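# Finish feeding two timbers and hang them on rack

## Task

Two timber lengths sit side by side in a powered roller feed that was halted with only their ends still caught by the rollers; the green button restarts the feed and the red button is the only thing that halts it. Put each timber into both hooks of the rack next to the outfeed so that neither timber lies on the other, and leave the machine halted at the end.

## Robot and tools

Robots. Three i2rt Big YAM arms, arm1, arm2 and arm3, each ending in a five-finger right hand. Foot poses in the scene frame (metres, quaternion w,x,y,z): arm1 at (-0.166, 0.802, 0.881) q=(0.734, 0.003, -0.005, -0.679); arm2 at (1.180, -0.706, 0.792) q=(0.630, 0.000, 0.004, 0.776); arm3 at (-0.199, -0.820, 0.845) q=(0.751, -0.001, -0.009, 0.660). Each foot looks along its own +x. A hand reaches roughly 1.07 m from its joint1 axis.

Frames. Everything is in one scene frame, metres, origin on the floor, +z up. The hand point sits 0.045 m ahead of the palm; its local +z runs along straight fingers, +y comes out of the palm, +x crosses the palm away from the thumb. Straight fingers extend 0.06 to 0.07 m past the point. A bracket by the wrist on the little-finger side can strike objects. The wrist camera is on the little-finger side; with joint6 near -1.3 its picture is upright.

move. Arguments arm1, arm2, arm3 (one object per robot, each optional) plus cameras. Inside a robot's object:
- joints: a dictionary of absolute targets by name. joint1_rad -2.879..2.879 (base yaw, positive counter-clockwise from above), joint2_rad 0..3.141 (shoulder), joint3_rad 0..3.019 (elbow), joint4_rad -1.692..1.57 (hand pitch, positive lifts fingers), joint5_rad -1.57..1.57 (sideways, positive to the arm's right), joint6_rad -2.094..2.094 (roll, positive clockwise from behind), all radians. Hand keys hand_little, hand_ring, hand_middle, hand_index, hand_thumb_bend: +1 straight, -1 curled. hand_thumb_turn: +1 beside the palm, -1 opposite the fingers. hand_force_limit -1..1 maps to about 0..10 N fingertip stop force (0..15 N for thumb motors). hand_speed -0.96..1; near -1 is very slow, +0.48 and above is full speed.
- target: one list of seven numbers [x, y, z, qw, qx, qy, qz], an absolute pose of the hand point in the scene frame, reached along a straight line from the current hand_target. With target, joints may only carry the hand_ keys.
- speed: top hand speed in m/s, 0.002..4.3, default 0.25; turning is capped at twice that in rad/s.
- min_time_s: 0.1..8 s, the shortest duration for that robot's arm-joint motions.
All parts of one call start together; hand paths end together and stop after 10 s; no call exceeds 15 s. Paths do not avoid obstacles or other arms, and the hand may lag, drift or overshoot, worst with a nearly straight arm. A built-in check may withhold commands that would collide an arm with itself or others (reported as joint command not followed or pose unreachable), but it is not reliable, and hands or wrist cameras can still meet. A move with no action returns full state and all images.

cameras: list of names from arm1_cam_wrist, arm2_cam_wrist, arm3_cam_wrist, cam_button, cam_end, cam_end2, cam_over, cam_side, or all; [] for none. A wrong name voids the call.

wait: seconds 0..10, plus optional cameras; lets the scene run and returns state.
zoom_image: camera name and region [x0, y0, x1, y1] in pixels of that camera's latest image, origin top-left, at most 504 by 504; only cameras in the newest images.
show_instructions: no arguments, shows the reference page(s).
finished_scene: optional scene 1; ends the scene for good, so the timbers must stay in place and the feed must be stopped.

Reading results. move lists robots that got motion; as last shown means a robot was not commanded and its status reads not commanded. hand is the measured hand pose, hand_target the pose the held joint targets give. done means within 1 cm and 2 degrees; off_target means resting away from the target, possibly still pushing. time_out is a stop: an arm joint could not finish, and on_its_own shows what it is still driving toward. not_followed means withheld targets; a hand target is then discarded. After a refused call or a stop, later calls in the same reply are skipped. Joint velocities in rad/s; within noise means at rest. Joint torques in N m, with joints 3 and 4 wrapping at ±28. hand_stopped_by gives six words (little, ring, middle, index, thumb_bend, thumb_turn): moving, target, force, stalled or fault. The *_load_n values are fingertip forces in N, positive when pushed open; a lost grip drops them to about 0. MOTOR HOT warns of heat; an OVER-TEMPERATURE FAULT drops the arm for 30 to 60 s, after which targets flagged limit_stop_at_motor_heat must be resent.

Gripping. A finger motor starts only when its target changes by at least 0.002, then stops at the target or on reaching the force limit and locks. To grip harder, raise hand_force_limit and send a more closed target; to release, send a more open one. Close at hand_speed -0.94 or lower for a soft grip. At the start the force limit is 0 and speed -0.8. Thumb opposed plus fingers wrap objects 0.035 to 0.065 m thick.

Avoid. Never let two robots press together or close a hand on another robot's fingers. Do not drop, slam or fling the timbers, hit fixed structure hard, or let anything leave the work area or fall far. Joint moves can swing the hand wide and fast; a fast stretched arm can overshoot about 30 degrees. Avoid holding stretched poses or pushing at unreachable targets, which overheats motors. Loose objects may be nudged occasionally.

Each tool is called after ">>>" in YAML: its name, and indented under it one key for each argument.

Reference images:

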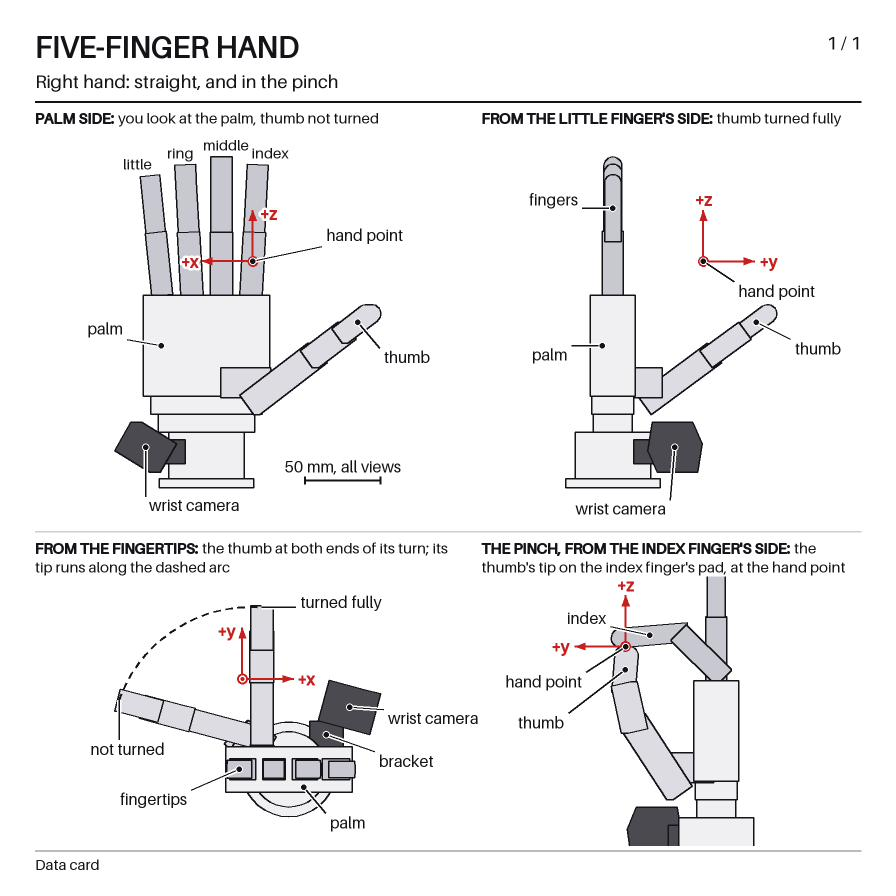

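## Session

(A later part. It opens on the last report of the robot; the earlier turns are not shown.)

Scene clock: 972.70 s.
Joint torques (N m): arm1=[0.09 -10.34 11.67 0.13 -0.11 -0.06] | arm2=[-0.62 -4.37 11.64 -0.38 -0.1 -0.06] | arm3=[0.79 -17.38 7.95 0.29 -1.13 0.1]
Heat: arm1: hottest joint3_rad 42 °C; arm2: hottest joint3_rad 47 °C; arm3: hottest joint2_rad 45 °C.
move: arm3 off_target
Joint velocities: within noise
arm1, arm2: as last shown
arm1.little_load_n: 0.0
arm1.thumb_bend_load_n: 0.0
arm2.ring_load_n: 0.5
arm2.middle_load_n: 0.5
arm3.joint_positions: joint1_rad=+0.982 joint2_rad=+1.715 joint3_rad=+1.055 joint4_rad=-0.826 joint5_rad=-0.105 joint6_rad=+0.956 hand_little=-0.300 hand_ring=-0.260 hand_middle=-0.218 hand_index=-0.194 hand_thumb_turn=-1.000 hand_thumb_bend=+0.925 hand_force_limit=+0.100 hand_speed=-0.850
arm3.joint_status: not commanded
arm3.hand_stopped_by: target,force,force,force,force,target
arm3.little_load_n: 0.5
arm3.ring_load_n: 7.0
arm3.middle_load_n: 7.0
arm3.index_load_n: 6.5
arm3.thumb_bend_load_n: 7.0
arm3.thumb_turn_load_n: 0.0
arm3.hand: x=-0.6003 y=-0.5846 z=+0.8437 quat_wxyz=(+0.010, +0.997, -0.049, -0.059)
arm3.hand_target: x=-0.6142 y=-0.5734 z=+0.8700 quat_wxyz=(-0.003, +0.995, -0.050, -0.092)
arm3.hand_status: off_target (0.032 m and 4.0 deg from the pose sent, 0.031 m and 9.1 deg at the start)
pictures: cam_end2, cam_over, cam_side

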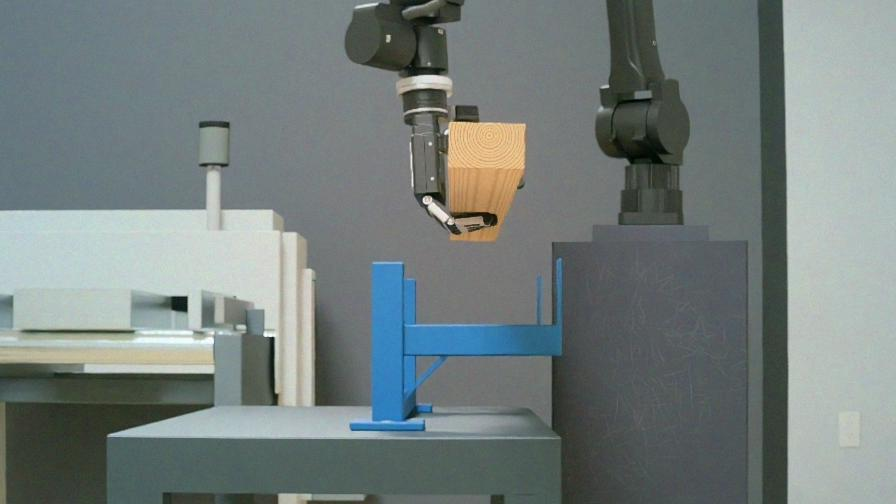

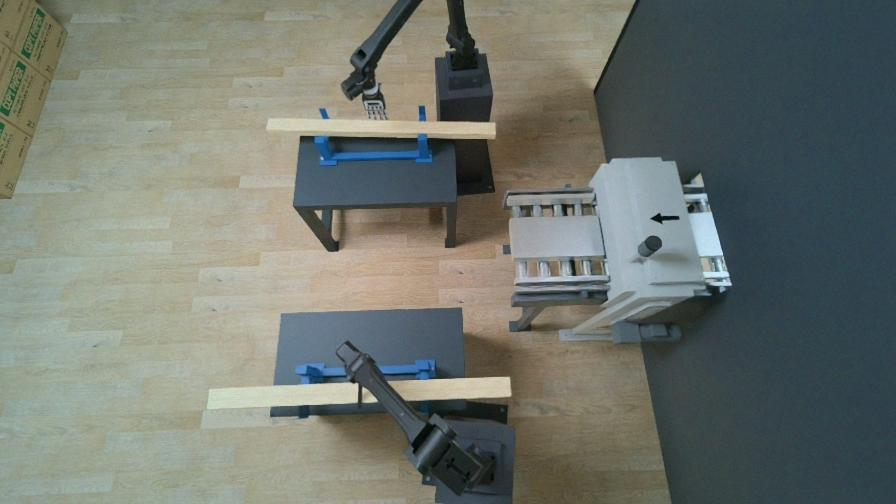

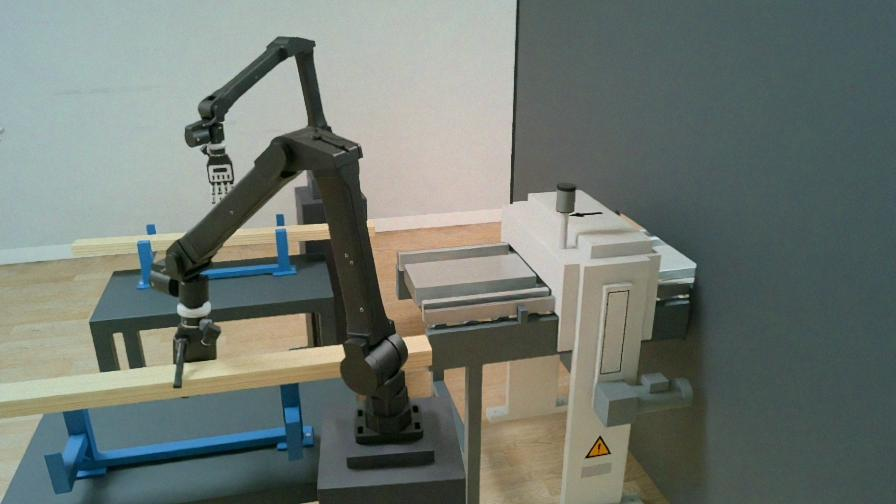

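>>> move:
  arm3: {"target": [-0.615, -0.568, 0.80, -0.003, 0.9945, -0.05, -0.086], "speed": 0.06}
  cameras: ["cam_side", "cam_end2"]

>>> zoom_image:
  camera: "cam_side"
  region: [0, 330, 460, 500]

Scene clock: 985.93 s.
Joint torques (N m): arm1=[-0.03 -10.4 11.67 0.13 -0.11 -0.07] | arm2=[-0.09 -4.07 11.64 -0.47 -0.06 -0.09] | arm3=[0.56 -17.9 6.71 0.18 -1.03 0.06]
Heat: arm1: hottest joint3_rad 42 °C; arm2: hottest joint3_rad 47 °C; arm3: hottest joint2_rad 43 °C.
move: arm3 off_target
Joint velocities: within noise
arm1, arm2: as last shown
arm2.ring_load_n: 0.0
arm2.middle_load_n: 0.0
arm3.joint_positions: joint1_rad=+0.982 joint2_rad=+1.847 joint3_rad=+1.019 joint4_rad=-0.662 joint5_rad=-0.100 joint6_rad=+0.955 hand_little=-0.300 hand_ring=-0.260 hand_middle=-0.218 hand_index=-0.194 hand_thumb_turn=-1.000 hand_thumb_bend=+0.925 hand_force_limit=+0.100 hand_speed=-0.850
arm3.joint_status: not commanded
arm3.hand_stopped_by: target,force,force,force,force,target
arm3.little_load_n: 0.5
arm3.ring_load_n: 7.5
arm3.middle_load_n: 7.0
arm3.index_load_n: 6.0
arm3.thumb_bend_load_n: 7.0
arm3.thumb_turn_load_n: -0.5
arm3.hand: x=-0.6009 y=-0.5814 z=+0.7770 quat_wxyz=(+0.009, +0.997, -0.049, -0.056)
arm3.hand_target: x=-0.6145 y=-0.5682 z=+0.8001 quat_wxyz=(-0.003, +0.995, -0.050, -0.086)
arm3.hand_status: off_target (0.030 m and 3.7 deg from the pose sent, 0.049 m and 3.4 deg at the start)
pictures: cam_end2, cam_side

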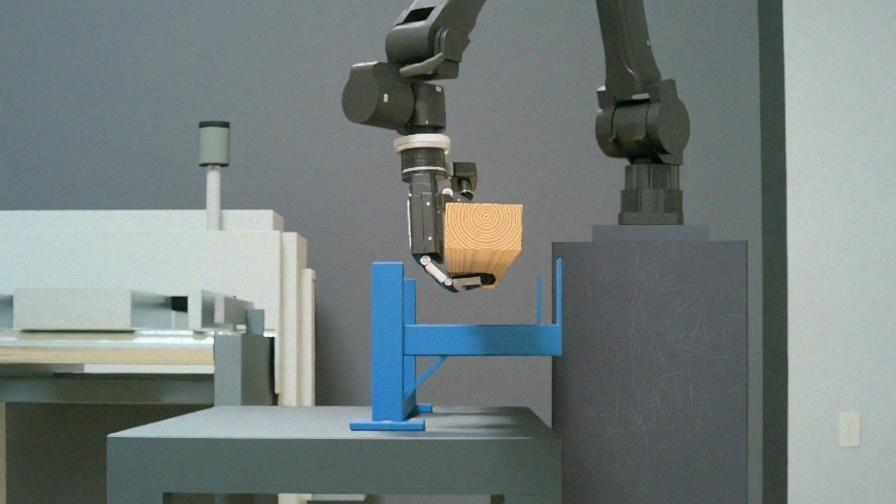

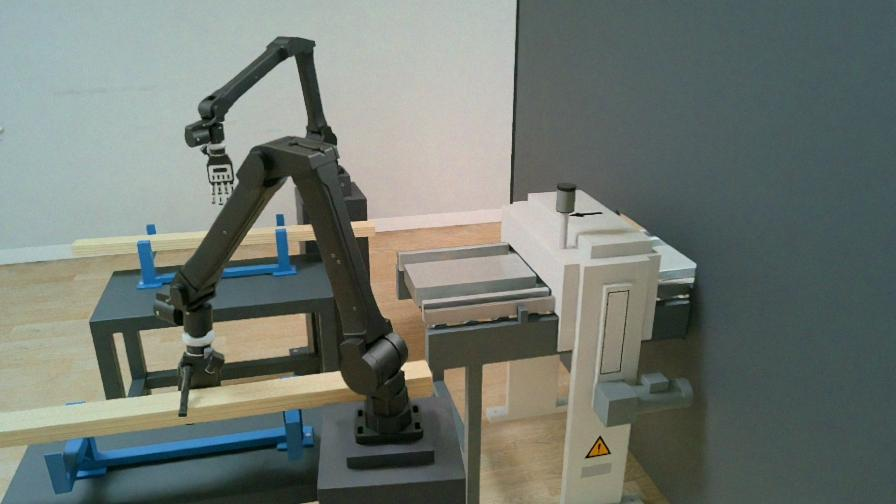

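Scaled by 1.096.

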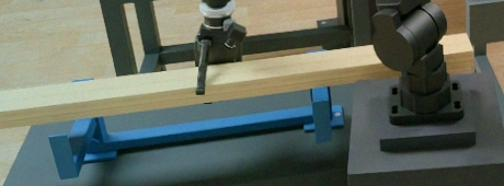

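>>> zoom_image:
  camera: "cam_side"
  region: [330, 340, 460, 430]

Scaled by 3.877.

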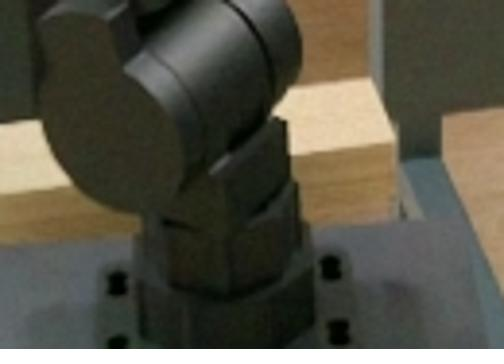

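>>> move:
  arm3: {"target": [-0.615, -0.570, 0.755, -0.003, 0.9945, -0.05, -0.083], "speed": 0.05}
  cameras: ["cam_side", "cam_end2"]

>>> zoom_image:
  camera: "cam_end2"
  region: [340, 180, 620, 440]

Scene clock: 996.50 s.
Joint torques (N m): arm1=[0.03 -10.29 11.66 0.1 -0.12 -0.06] | arm2=[-0.62 -3.96 11.67 -0.42 -0.08 -0.09] | arm3=[1.14 -18.26 5.74 0.27 -0.99 0.12]
Heat: arm1: hottest joint3_rad 42 °C; arm2: hottest joint3_rad 47 °C; arm3: hottest joint2_rad 43 °C.
move: arm3 off_target
Joint velocities: within noise
arm1.joint_positions: joint1_rad=-0.969 joint2_rad=+1.696 joint3_rad=+1.264 joint4_rad=-1.156 joint5_rad=+0.014 joint6_rad=-0.897 hand_little=+1.000 hand_ring=+1.000 hand_middle=+1.000 hand_index=+1.000 hand_thumb_turn=-1.000 hand_thumb_bend=+1.000 hand_force_limit=+0.100 hand_speed=-0.700
arm1.joint_status: not commanded
arm1.hand_stopped_by: target,target,target,target,target,target
arm1.little_load_n: 0.0
arm1.ring_load_n: 0.0
arm1.middle_load_n: 0.0
arm1.index_load_n: 0.0
arm1.thumb_bend_load_n: 0.0
arm1.thumb_turn_load_n: 0.0
arm1.hand: x=-0.5112 y=+0.5635 z=+0.9487 quat_wxyz=(-0.008, +0.003, -1.000, -0.010)
arm1.hand_target: x=-0.5246 y=+0.5603 z=+0.9601 quat_wxyz=(+0.000, +0.000, -1.000, +0.000)
arm1.hand_status: not commanded
arm2: as last shown
arm3.joint_positions: joint1_rad=+0.982 joint2_rad=+1.936 joint3_rad=+1.004 joint4_rad=-0.555 joint5_rad=-0.097 joint6_rad=+0.955 hand_little=-0.300 hand_ring=-0.260 hand_middle=-0.218 hand_index=-0.194 hand_thumb_turn=-1.000 hand_thumb_bend=+0.925 hand_force_limit=+0.100 hand_speed=-0.850
arm3.joint_status: not commanded
arm3.hand_stopped_by: target,force,force,force,force,target
arm3.little_load_n: 0.5
arm3.ring_load_n: 7.5
arm3.middle_load_n: 7.0
arm3.index_load_n: 6.0
arm3.thumb_bend_load_n: 7.0
arm3.thumb_turn_load_n: -0.5
arm3.hand: x=-0.6002 y=-0.5803 z=+0.7352 quat_wxyz=(+0.006, +0.997, -0.049, -0.056)
arm3.hand_target: x=-0.6145 y=-0.5702 z=+0.7549 quat_wxyz=(-0.003, +0.995, -0.050, -0.083)
arm3.hand_status: off_target (0.027 m and 3.2 deg from the pose sent, 0.029 m and 3.4 deg at the start)
pictures: cam_end2, cam_side

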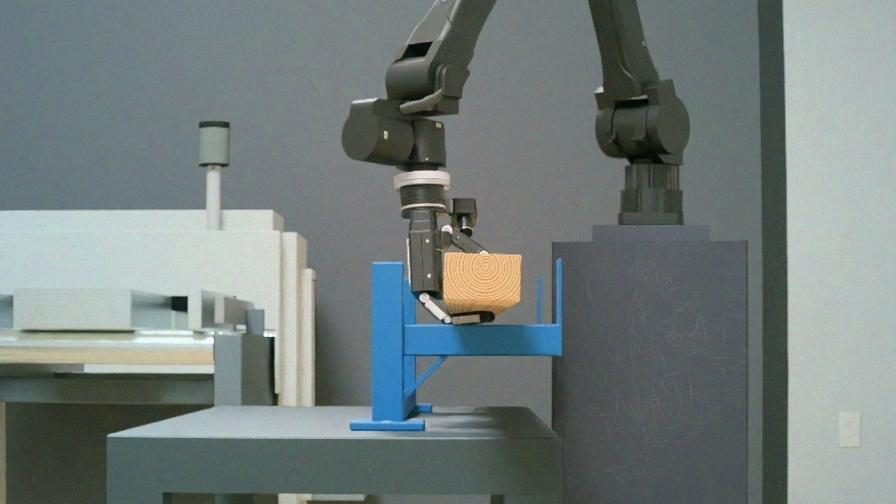

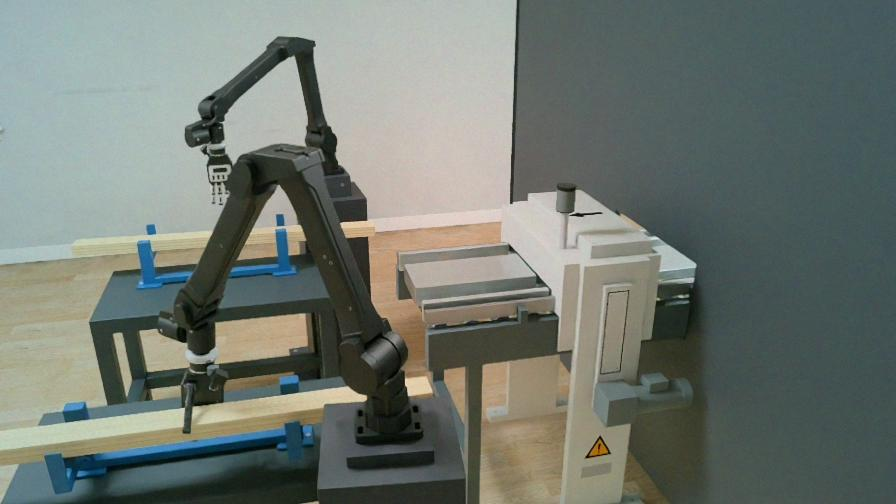

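Scaled by 1.800.

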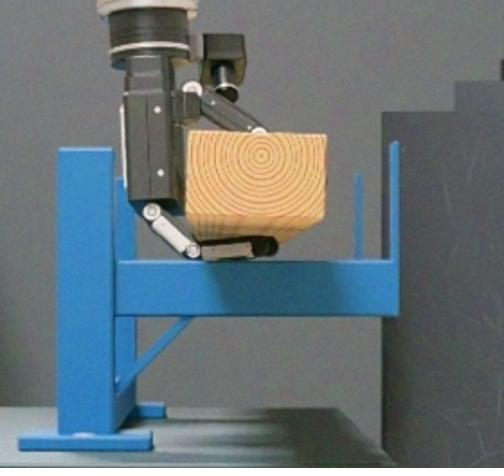

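>>> move:
  arm3: {"target": [-0.615, -0.572, 0.735, -0.003, 0.9945, -0.05, -0.081], "speed": 0.04}

>>> move:
  arm3: {"target": [-0.615, -0.572, 0.723, -0.003, 0.9945, -0.05, -0.080], "speed": 0.04}
  cameras: ["cam_side", "cam_end2"]

>>> zoom_image:
  camera: "cam_end2"
  region: [340, 180, 620, 440]

>>> zoom_image:
  camera: "cam_side"
  region: [0, 360, 340, 504]

Scene clock: 1001.37 s.
Joint torques (N m): arm1=[0.09 -10.29 11.67 0.16 -0.11 -0.06] | arm2=[-0.67 -4.01 11.63 -0.38 -0.09 -0.05] | arm3=[1.49 -18.14 5.29 0.46 -0.94 0.17]
Heat: arm1: hottest joint3_rad 42 °C; arm2: hottest joint3_rad 47 °C; arm3: hottest joint2_rad 43 °C.
move: arm3 off_target
Joint velocities: within noise
arm1, arm2: as last shown
arm2.ring_load_n: 0.5
arm3.joint_positions: joint1_rad=+0.982 joint2_rad=+1.975 joint3_rad=+1.002 joint4_rad=-0.512 joint5_rad=-0.095 joint6_rad=+0.955 hand_little=-0.300 hand_ring=-0.260 hand_middle=-0.218 hand_index=-0.194 hand_thumb_turn=-1.000 hand_thumb_bend=+0.925 hand_force_limit=+0.100 hand_speed=-0.850
arm3.joint_status: not commanded
arm3.hand_stopped_by: target,force,force,force,force,target
arm3.little_load_n: 0.5
arm3.ring_load_n: 6.0
arm3.middle_load_n: 6.0
arm3.index_load_n: 5.5
arm3.thumb_bend_load_n: 7.5
arm3.thumb_turn_load_n: 0.0
arm3.hand: x=-0.5997 y=-0.5799 z=+0.7178 quat_wxyz=(+0.006, +0.997, -0.049, -0.056)
arm3.hand_target: x=-0.6147 y=-0.5721 z=+0.7350 quat_wxyz=(-0.003, +0.995, -0.050, -0.081)
arm3.hand_status: off_target (0.024 m and 3.0 deg from the pose sent, 0.017 m and 3.0 deg at the start)
pictures: none

Scene clock: 1002.33 s.
Joint torques (N m): arm1=[0.03 -10.34 11.67 0.13 -0.11 -0.06] | arm2=[-0.5 -4.37 11.67 -0.53 -0.1 -0.08] | arm3=[1.61 -16.09 5.34 1.16 -0.7 0.18]
Heat: arm1: hottest joint3_rad 42 °C; arm2: hottest joint3_rad 47 °C; arm3: hottest joint2_rad 43 °C.
move: arm3 off_target
Joint velocities: within noise
arm1, arm2: as last shown
arm1.thumb_bend_load_n: -0.5
arm2.ring_load_n: 0.0
arm3.joint_positions: joint1_rad=+0.982 joint2_rad=+1.977 joint3_rad=+1.002 joint4_rad=-0.504 joint5_rad=-0.099 joint6_rad=+0.955 hand_little=-0.300 hand_ring=-0.261 hand_middle=-0.218 hand_index=-0.194 hand_thumb_turn=-1.000 hand_thumb_bend=+0.925 hand_force_limit=+0.100 hand_speed=-0.850
arm3.joint_status: not commanded
arm3.hand_stopped_by: target,force,force,force,force,target
arm3.little_load_n: 0.0
arm3.ring_load_n: 3.5
arm3.middle_load_n: 5.0
arm3.index_load_n: 5.5
arm3.thumb_bend_load_n: 7.5
arm3.thumb_turn_load_n: 0.0
arm3.hand: x=-0.6014 y=-0.5795 z=+0.7174 quat_wxyz=(+0.005, +0.997, -0.049, -0.060)
arm3.hand_target: x=-0.6148 y=-0.5720 z=+0.7235 quat_wxyz=(-0.003, +0.996, -0.050, -0.080)
arm3.hand_status: off_target (0.017 m and 2.5 deg from the pose sent, 0.018 m and 2.9 deg at the start)
pictures: cam_end2, cam_side

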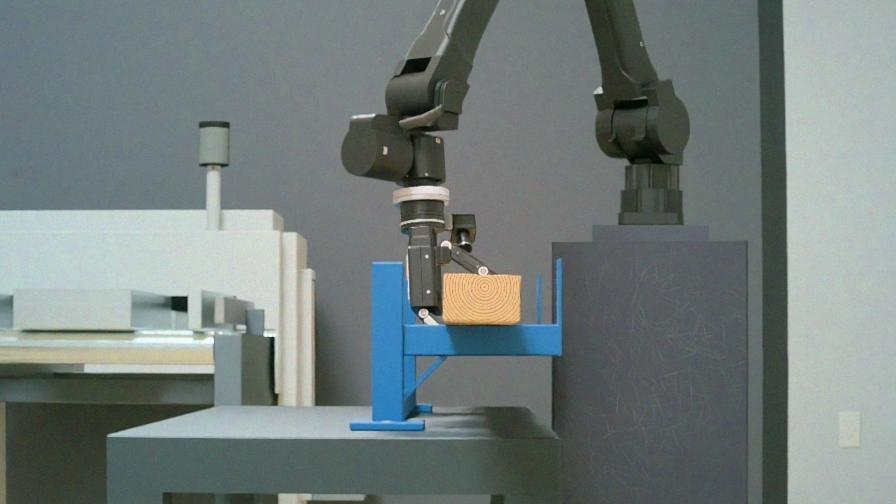

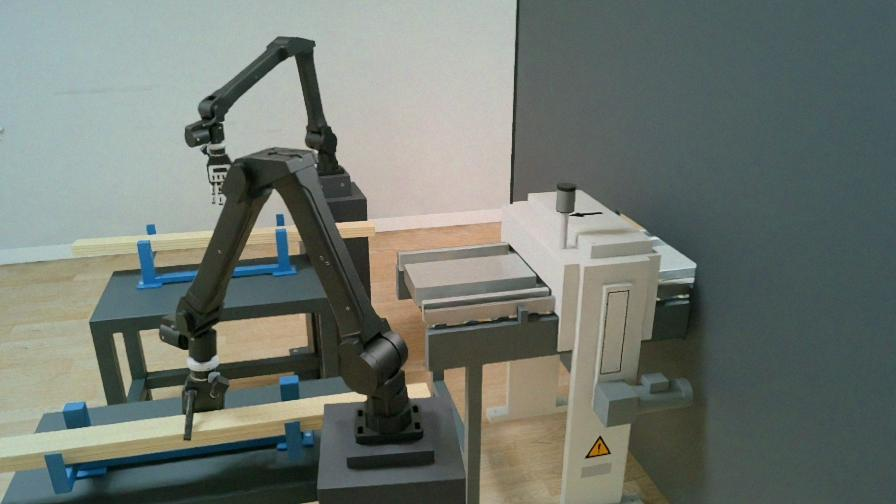

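Scaled by 1.800.

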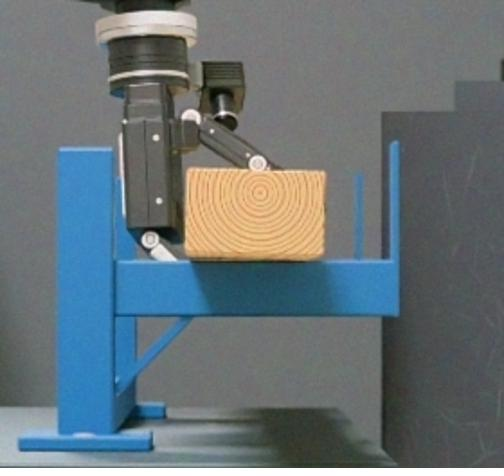

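Scaled by 1.482.

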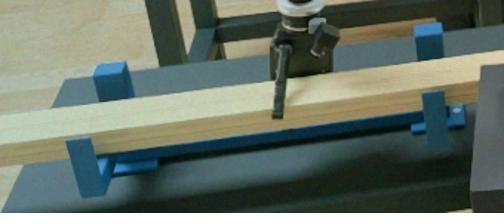

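>>> move:
  arm3: {"target": [-0.615, -0.572, 0.712, -0.003, 0.9945, -0.05, -0.076], "speed": 0.04}

>>> move:
  arm3: {"target": [-0.615, -0.574, 0.704, -0.003, 0.9945, -0.05, -0.072], "speed": 0.04}
  cameras: ["cam_side", "cam_end2"]

Scene clock: 1005.33 s.
Joint torques (N m): arm1=[0.03 -10.34 11.66 0.13 -0.11 -0.06] | arm2=[-0.56 -4.37 11.75 -0.36 -0.13 -0.08] | arm3=[1.85 -14.21 5.63 1.7 -0.39 0.2]
Heat: arm1: hottest joint3_rad 42 °C; arm2: hottest joint3_rad 47 °C; arm3: hottest joint2_rad 42 °C.
move: arm3 off_target
Joint velocities: within noise
arm1, arm2: as last shown
arm1.thumb_bend_load_n: 0.0
arm3.joint_positions: joint1_rad=+0.982 joint2_rad=+1.980 joint3_rad=+1.002 joint4_rad=-0.502 joint5_rad=-0.101 joint6_rad=+0.955 hand_little=-0.300 hand_ring=-0.261 hand_middle=-0.218 hand_index=-0.194 hand_thumb_turn=-1.000 hand_thumb_bend=+0.925 hand_force_limit=+0.100 hand_speed=-0.850
arm3.joint_status: not commanded
arm3.hand_stopped_by: target,force,force,force,force,target
arm3.little_load_n: 0.0
arm3.ring_load_n: 0.5
arm3.middle_load_n: 2.5
arm3.index_load_n: 4.0
arm3.thumb_bend_load_n: 9.0
arm3.thumb_turn_load_n: 0.0
arm3.hand: x=-0.6014 y=-0.5799 z=+0.7160 quat_wxyz=(+0.006, +0.997, -0.049, -0.060)
arm3.hand_target: x=-0.6147 y=-0.5721 z=+0.7127 quat_wxyz=(-0.003, +0.996, -0.050, -0.076)
arm3.hand_status: off_target (0.016 m and 2.1 deg from the pose sent, 0.017 m and 2.1 deg at the start)
pictures: none

Scene clock: 1006.30 s.
Joint torques (N m): arm1=[0.03 -10.34 11.64 0.13 -0.11 -0.06] | arm2=[-0.09 -4.37 11.58 -0.5 -0.08 -0.06] | arm3=[2.32 -13.04 5.67 1.92 -0.13 0.26]
Heat: arm1: hottest joint3_rad 42 °C; arm2: hottest joint3_rad 47 °C; arm3: hottest joint2_rad 42 °C.
move: arm3 off_target
Joint velocities: within noise
arm1, arm2: as last shown
arm3.joint_positions: joint1_rad=+0.982 joint2_rad=+1.983 joint3_rad=+1.002 joint4_rad=-0.496 joint5_rad=-0.102 joint6_rad=+0.955 hand_little=-0.300 hand_ring=-0.261 hand_middle=-0.218 hand_index=-0.194 hand_thumb_turn=-1.000 hand_thumb_bend=+0.925 hand_force_limit=+0.100 hand_speed=-0.850
arm3.joint_status: not commanded
arm3.hand_stopped_by: target,force,force,force,force,target
arm3.little_load_n: 0.0
arm3.ring_load_n: 0.0
arm3.middle_load_n: 1.0
arm3.index_load_n: 3.5
arm3.thumb_bend_load_n: 10.5
arm3.thumb_turn_load_n: 0.0
arm3.hand: x=-0.6021 y=-0.5795 z=+0.7150 quat_wxyz=(+0.006, +0.997, -0.048, -0.062)
arm3.hand_target: x=-0.6145 y=-0.5743 z=+0.7049 quat_wxyz=(-0.003, +0.996, -0.050, -0.072)
arm3.hand_status: off_target (0.018 m and 1.6 deg from the pose sent, 0.019 m and 1.8 deg at the start)
pictures: cam_end2, cam_side

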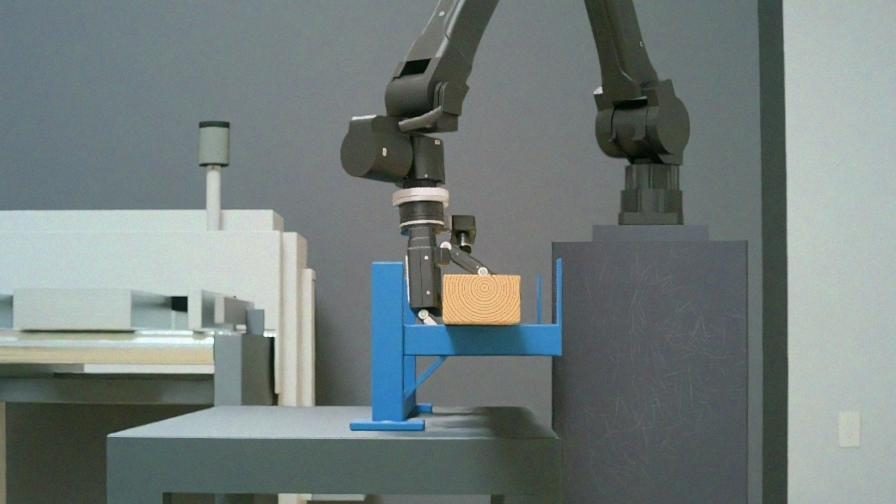

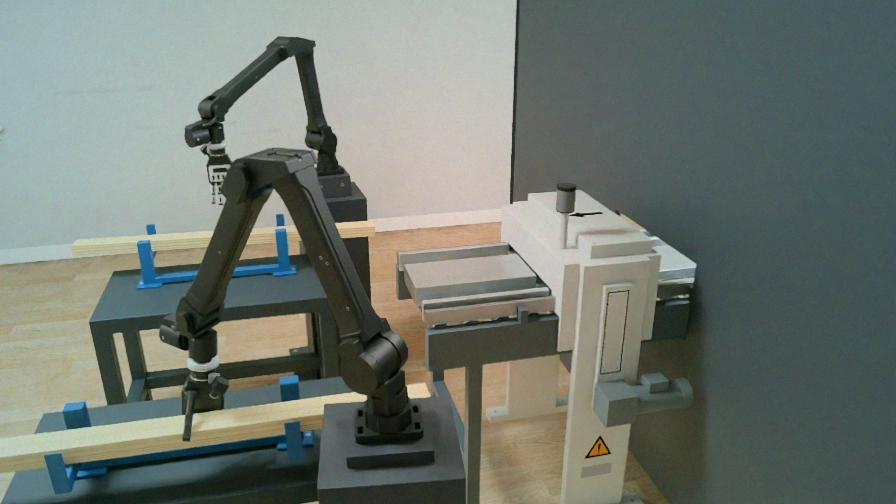

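>>> move:
  arm3: {"joints": {"hand_speed": -0.8, "hand_thumb_bend": 1.0}}

>>> move:
  arm3: {"joints": {"hand_speed": -0.7, "hand_little": 1.0, "hand_ring": 1.0, "hand_middle": 1.0, "hand_index": 1.0}}
  cameras: ["cam_side", "cam_end2", "arm3_cam_wrist"]

Scene clock: 1016.07 s.
Joint torques (N m): arm1=[0.09 -10.34 11.67 0.13 -0.11 -0.06] | arm2=[-0.26 -4.19 11.66 -0.58 -0.08 -0.1] | arm3=[2.2 -13.33 5.67 1.17 -0.04 0.26]
Heat: arm1: hottest joint3_rad 42 °C; arm2: hottest joint3_rad 47 °C; arm3: hottest joint2_rad 41 °C.
move: arm3 done
Joint velocities: within noise
arm1: as last shown
arm1.thumb_bend_load_n: -0.5
arm2.joint_positions: joint1_rad=+0.315 joint2_rad=+1.187 joint3_rad=+0.914 joint4_rad=-1.321 joint5_rad=+0.009 joint6_rad=+0.960 hand_little=-1.000 hand_ring=-1.000 hand_middle=-1.000 hand_index=+1.000 hand_thumb_turn=-1.000 hand_thumb_bend=+1.000 hand_force_limit=+0.000 hand_speed=-0.500
arm2.joint_status: not commanded
arm2.hand_stopped_by: target,target,target,target,target,target
arm2.little_load_n: 0.0
arm2.ring_load_n: 0.5
arm2.middle_load_n: 0.0
arm2.index_load_n: 0.0
arm2.thumb_bend_load_n: 0.0
arm2.thumb_turn_load_n: 0.0
arm2.hand: x=+0.9771 y=-0.4820 z=+0.9267 quat_wxyz=(+0.010, +0.976, -0.217, +0.009)
arm2.hand_target: x=+0.9731 y=-0.4714 z=+0.9399 quat_wxyz=(+0.000, +0.976, -0.216, +0.000)
arm2.hand_status: not commanded
arm3.joint_positions: joint1_rad=+0.984 joint2_rad=+1.986 joint3_rad=+1.002 joint4_rad=-0.477 joint5_rad=-0.104 joint6_rad=+0.955 hand_little=-0.300 hand_ring=-0.261 hand_middle=-0.219 hand_index=-0.194 hand_thumb_turn=-1.000 hand_thumb_bend=+1.000 hand_force_limit=+0.100 hand_speed=-0.800
arm3.joint_status: all done
arm3.hand_stopped_by: target,force,force,force,target,target
arm3.little_load_n: 0.5
arm3.ring_load_n: 0.5
arm3.middle_load_n: 0.0
arm3.index_load_n: 0.5
arm3.thumb_bend_load_n: 0.5
arm3.thumb_turn_load_n: -1.0
arm3.hand: x=-0.6057 y=-0.5777 z=+0.7141 quat_wxyz=(+0.002, +0.997, -0.047, -0.068)
arm3.hand_target: x=-0.6144 y=-0.5744 z=+0.7048 quat_wxyz=(-0.003, +0.996, -0.050, -0.072)
arm3.hand_status: not commanded
pictures: none

Scene clock: 1018.10 s.
Joint torques (N m): arm1=[0.03 -10.4 11.67 0.14 -0.11 -0.06] | arm2=[-0.56 -4.19 11.62 -0.38 -0.09 -0.07] | arm3=[2.14 -13.33 5.68 1.16 0 0.26]
Heat: arm1: hottest joint3_rad 42 °C; arm2: hottest joint3_rad 47 °C; arm3: hottest joint2_rad 41 °C.
move: arm3 done
Joint velocities: within noise
arm1, arm2: as last shown
arm1.thumb_bend_load_n: 0.0
arm2.ring_load_n: 0.0
arm3.joint_positions: joint1_rad=+0.984 joint2_rad=+1.986 joint3_rad=+1.002 joint4_rad=-0.477 joint5_rad=-0.105 joint6_rad=+0.955 hand_little=+1.000 hand_ring=+1.000 hand_middle=+1.000 hand_index=+1.000 hand_thumb_turn=-1.000 hand_thumb_bend=+1.000 hand_force_limit=+0.100 hand_speed=-0.700
arm3.joint_status: all done
arm3.hand_stopped_by: target,target,target,target,target,target
arm3.little_load_n: 0.0
arm3.ring_load_n: 0.0
arm3.middle_load_n: 0.0
arm3.index_load_n: 0.0
arm3.thumb_bend_load_n: 0.5
arm3.thumb_turn_load_n: -1.5
arm3.hand: x=-0.6059 y=-0.5777 z=+0.7142 quat_wxyz=(+0.002, +0.997, -0.047, -0.069)
arm3.hand_target: x=-0.6145 y=-0.5744 z=+0.7048 quat_wxyz=(-0.003, +0.996, -0.050, -0.072)
arm3.hand_status: not commanded
pictures: arm3_cam_wrist, cam_end2, cam_side
arm3_cam_wrist: T_world_to_cam=[[0.11823, -0.99039, -0.07176, -0.44102], [-0.77637, -0.13725, 0.61515, -0.98519], [-0.61909, -0.01702, -0.78514, 0.28552]] pos_world=[-0.53597, -0.56714, 0.79857]

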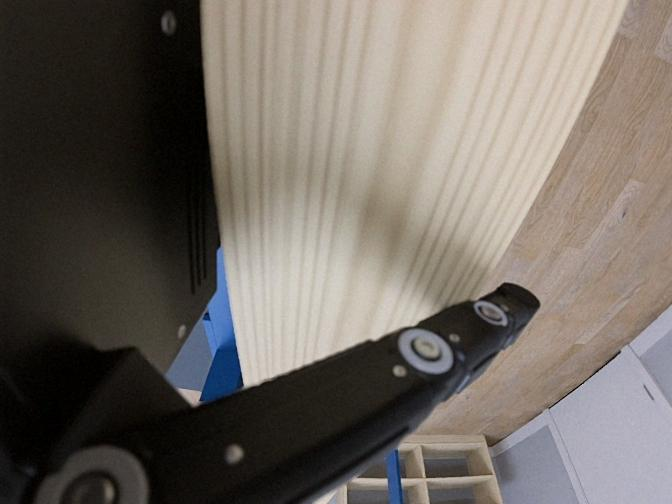

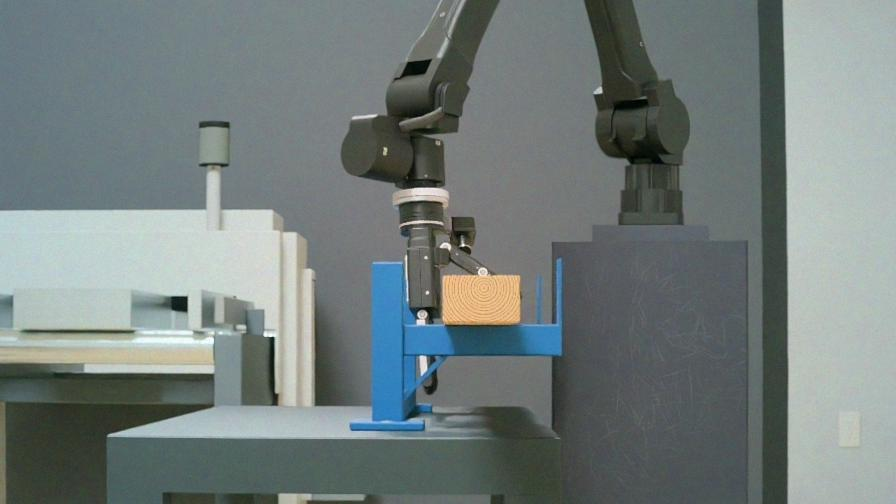

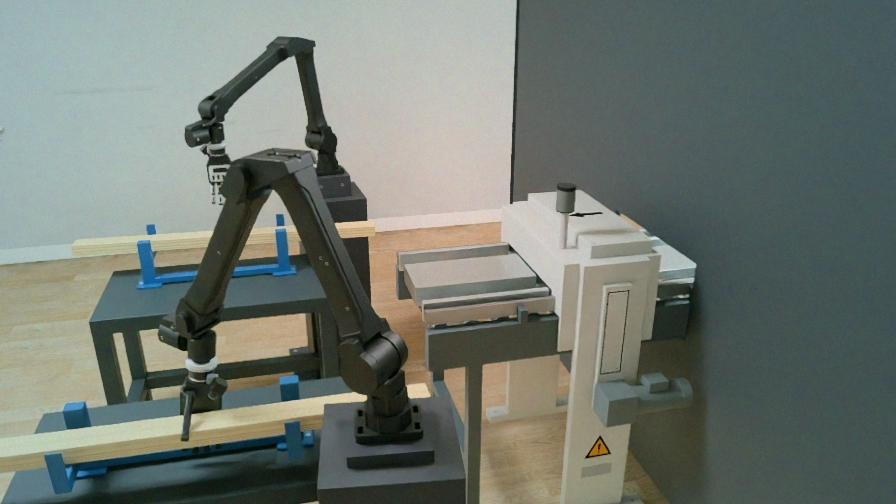

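>>> move:
  arm3: {"target": [-0.608, -0.568, 0.79, 0.0, 0.9965, -0.048, -0.069], "speed": 0.06}
  cameras: ["cam_end2"]

>>> move:
  arm3: {"target": [-0.60, -0.555, 0.96, 0.0, 1.0, 0.0, 0.0], "speed": 0.12}
  cameras: ["cam_side", "cam_end2", "cam_over", "cam_end", "cam_button"]

Scene clock: 1023.40 s.
Joint torques (N m): arm1=[0.09 -10.29 11.64 0.13 -0.12 -0.07] | arm2=[-0.32 -4.48 11.7 -0.42 -0.05 -0.1] | arm3=[0.44 -16.03 7.68 -0.24 -0.16 0]
Heat: arm1: hottest joint3_rad 42 °C; arm2: hottest joint3_rad 47 °C; arm3: hottest joint2_rad 41 °C.
move: arm3 off_target
Joint velocities: within noise
arm1, arm2: as last shown
arm3.joint_positions: joint1_rad=+0.982 joint2_rad=+1.845 joint3_rad=+1.011 joint4_rad=-0.662 joint5_rad=-0.104 joint6_rad=+0.951 hand_little=+1.000 hand_ring=+1.000 hand_middle=+1.000 hand_index=+1.000 hand_thumb_turn=-1.000 hand_thumb_bend=+1.000 hand_force_limit=+0.100 hand_speed=-0.700
arm3.joint_status: not commanded
arm3.hand_stopped_by: target,target,target,target,target,target
arm3.little_load_n: 0.0
arm3.ring_load_n: 0.0
arm3.middle_load_n: 0.0
arm3.index_load_n: 0.0
arm3.thumb_bend_load_n: 0.0
arm3.thumb_turn_load_n: 0.0
arm3.hand: x=-0.5977 y=-0.5845 z=+0.7757 quat_wxyz=(+0.012, +0.997, -0.047, -0.055)
arm3.hand_target: x=-0.6075 y=-0.5683 z=+0.7901 quat_wxyz=(+0.000, +0.996, -0.048, -0.069)
arm3.hand_status: off_target (0.024 m and 2.1 deg from the pose sent, 0.077 m and 0.2 deg at the start)

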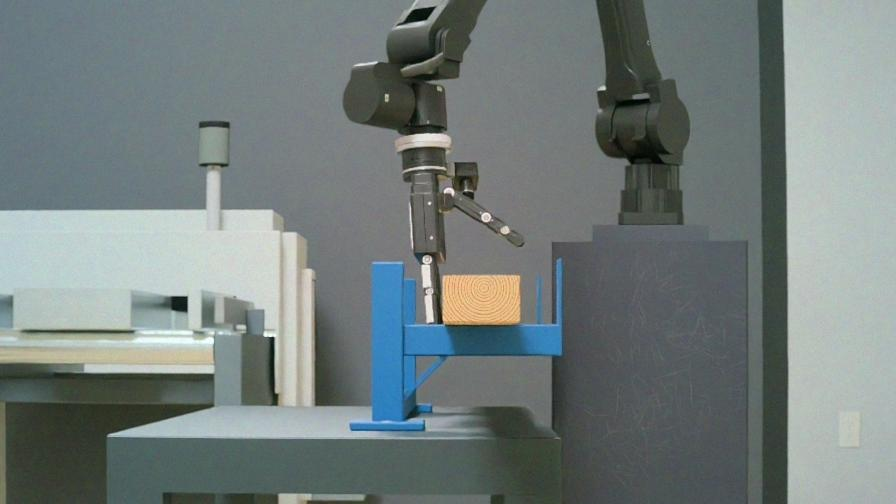

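Scene clock: 1025.60 s.
Joint torques (N m): arm1=[0.03 -10.4 11.66 0.14 -0.11 -0.06] | arm2=[-0.5 -4.25 11.78 -0.53 -0.04 -0.06] | arm3=[0.38 -15.74 10.32 -0.55 -0.01 -0.01]
Heat: arm1: hottest joint3_rad 42 °C; arm2: hottest joint3_rad 47 °C; arm3: hottest joint2_rad 40 °C.
move: arm3 off_target
Joint velocities: within noise
arm1.joint_positions: joint1_rad=-0.969 joint2_rad=+1.696 joint3_rad=+1.264 joint4_rad=-1.156 joint5_rad=+0.014 joint6_rad=-0.897 hand_little=+1.000 hand_ring=+1.000 hand_middle=+1.000 hand_index=+1.000 hand_thumb_turn=-1.000 hand_thumb_bend=+1.000 hand_force_limit=+0.100 hand_speed=-0.700
arm1.joint_status: not commanded
arm1.hand_stopped_by: target,target,target,target,target,target
arm1.little_load_n: 0.0
arm1.ring_load_n: 0.0
arm1.middle_load_n: 0.5
arm1.index_load_n: 0.0
arm1.thumb_bend_load_n: 0.0
arm1.thumb_turn_load_n: 0.0
arm1.hand: x=-0.5112 y=+0.5635 z=+0.9487 quat_wxyz=(-0.008, +0.003, -1.000, -0.010)
arm1.hand_target: x=-0.5246 y=+0.5603 z=+0.9601 quat_wxyz=(+0.000, +0.000, -1.000, +0.000)
arm1.hand_status: not commanded
arm2: as last shown
arm3.joint_positions: joint1_rad=+0.982 joint2_rad=+1.679 joint3_rad=+1.319 joint4_rad=-1.250 joint5_rad=-0.019 joint6_rad=+0.850 hand_little=+1.000 hand_ring=+1.000 hand_middle=+1.000 hand_index=+1.000 hand_thumb_turn=-1.000 hand_thumb_bend=+1.000 hand_force_limit=+0.100 hand_speed=-0.700
arm3.joint_status: not commanded
arm3.hand_stopped_by: target,target,target,target,target,target
arm3.little_load_n: 0.0
arm3.ring_load_n: 0.0
arm3.middle_load_n: 0.0
arm3.index_load_n: 0.0
arm3.thumb_bend_load_n: 0.0
arm3.thumb_turn_load_n: 0.0
arm3.hand: x=-0.5921 y=-0.5699 z=+0.9417 quat_wxyz=(+0.015, +1.000, +0.001, +0.015)
arm3.hand_target: x=-0.5994 y=-0.5555 z=+0.9600 quat_wxyz=(+0.000, +1.000, +0.000, +0.000)
arm3.hand_status: off_target (0.025 m and 2.4 deg from the pose sent, 0.187 m and 8.4 deg at the start)
pictures: cam_button, cam_end, cam_end2, cam_over, cam_side

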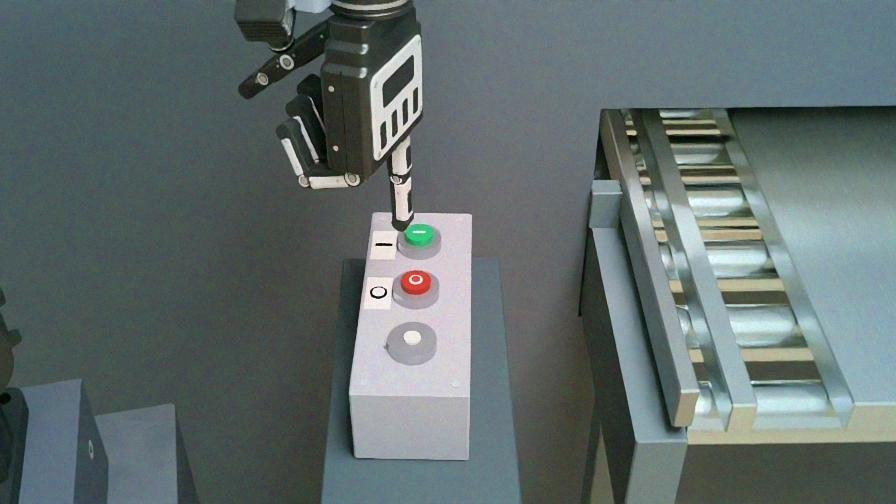

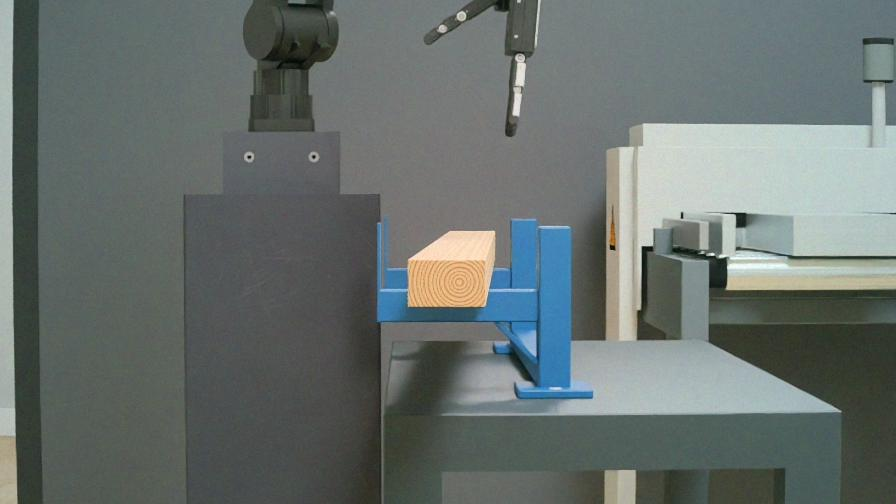

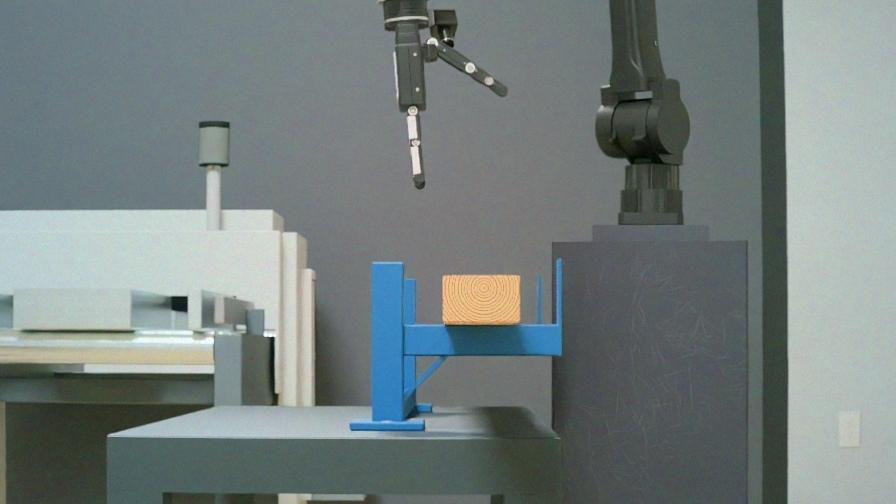

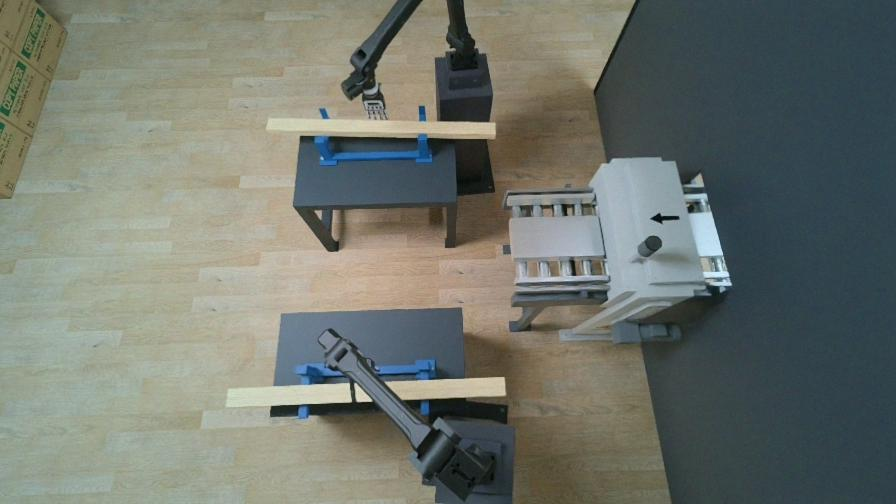

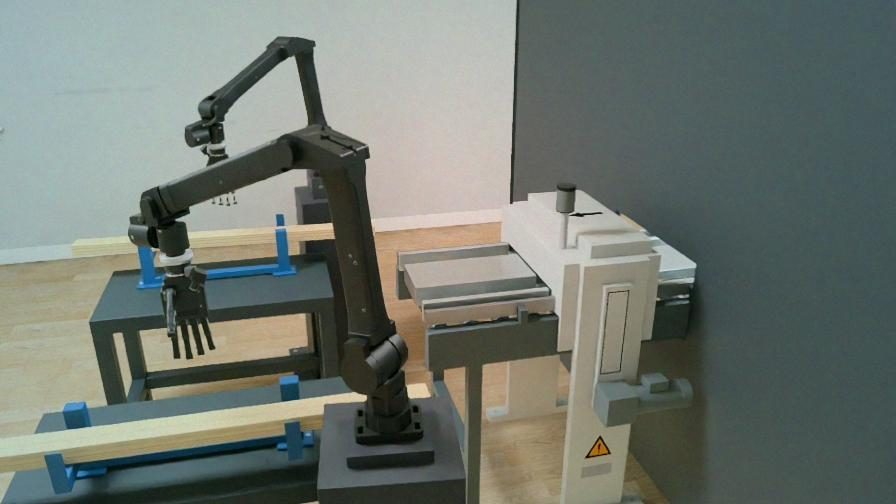

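>>> zoom_image:
  camera: "cam_side"
  region: [0, 360, 460, 504]

>>> zoom_image:
  camera: "cam_button"
  region: [340, 190, 500, 400]

Scaled by 1.096.

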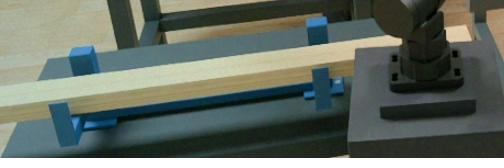

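Scaled by 2.400.

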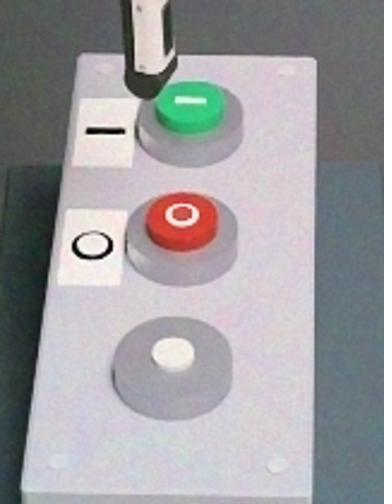

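>>> finished_scene:

The scene is finished: the task was done.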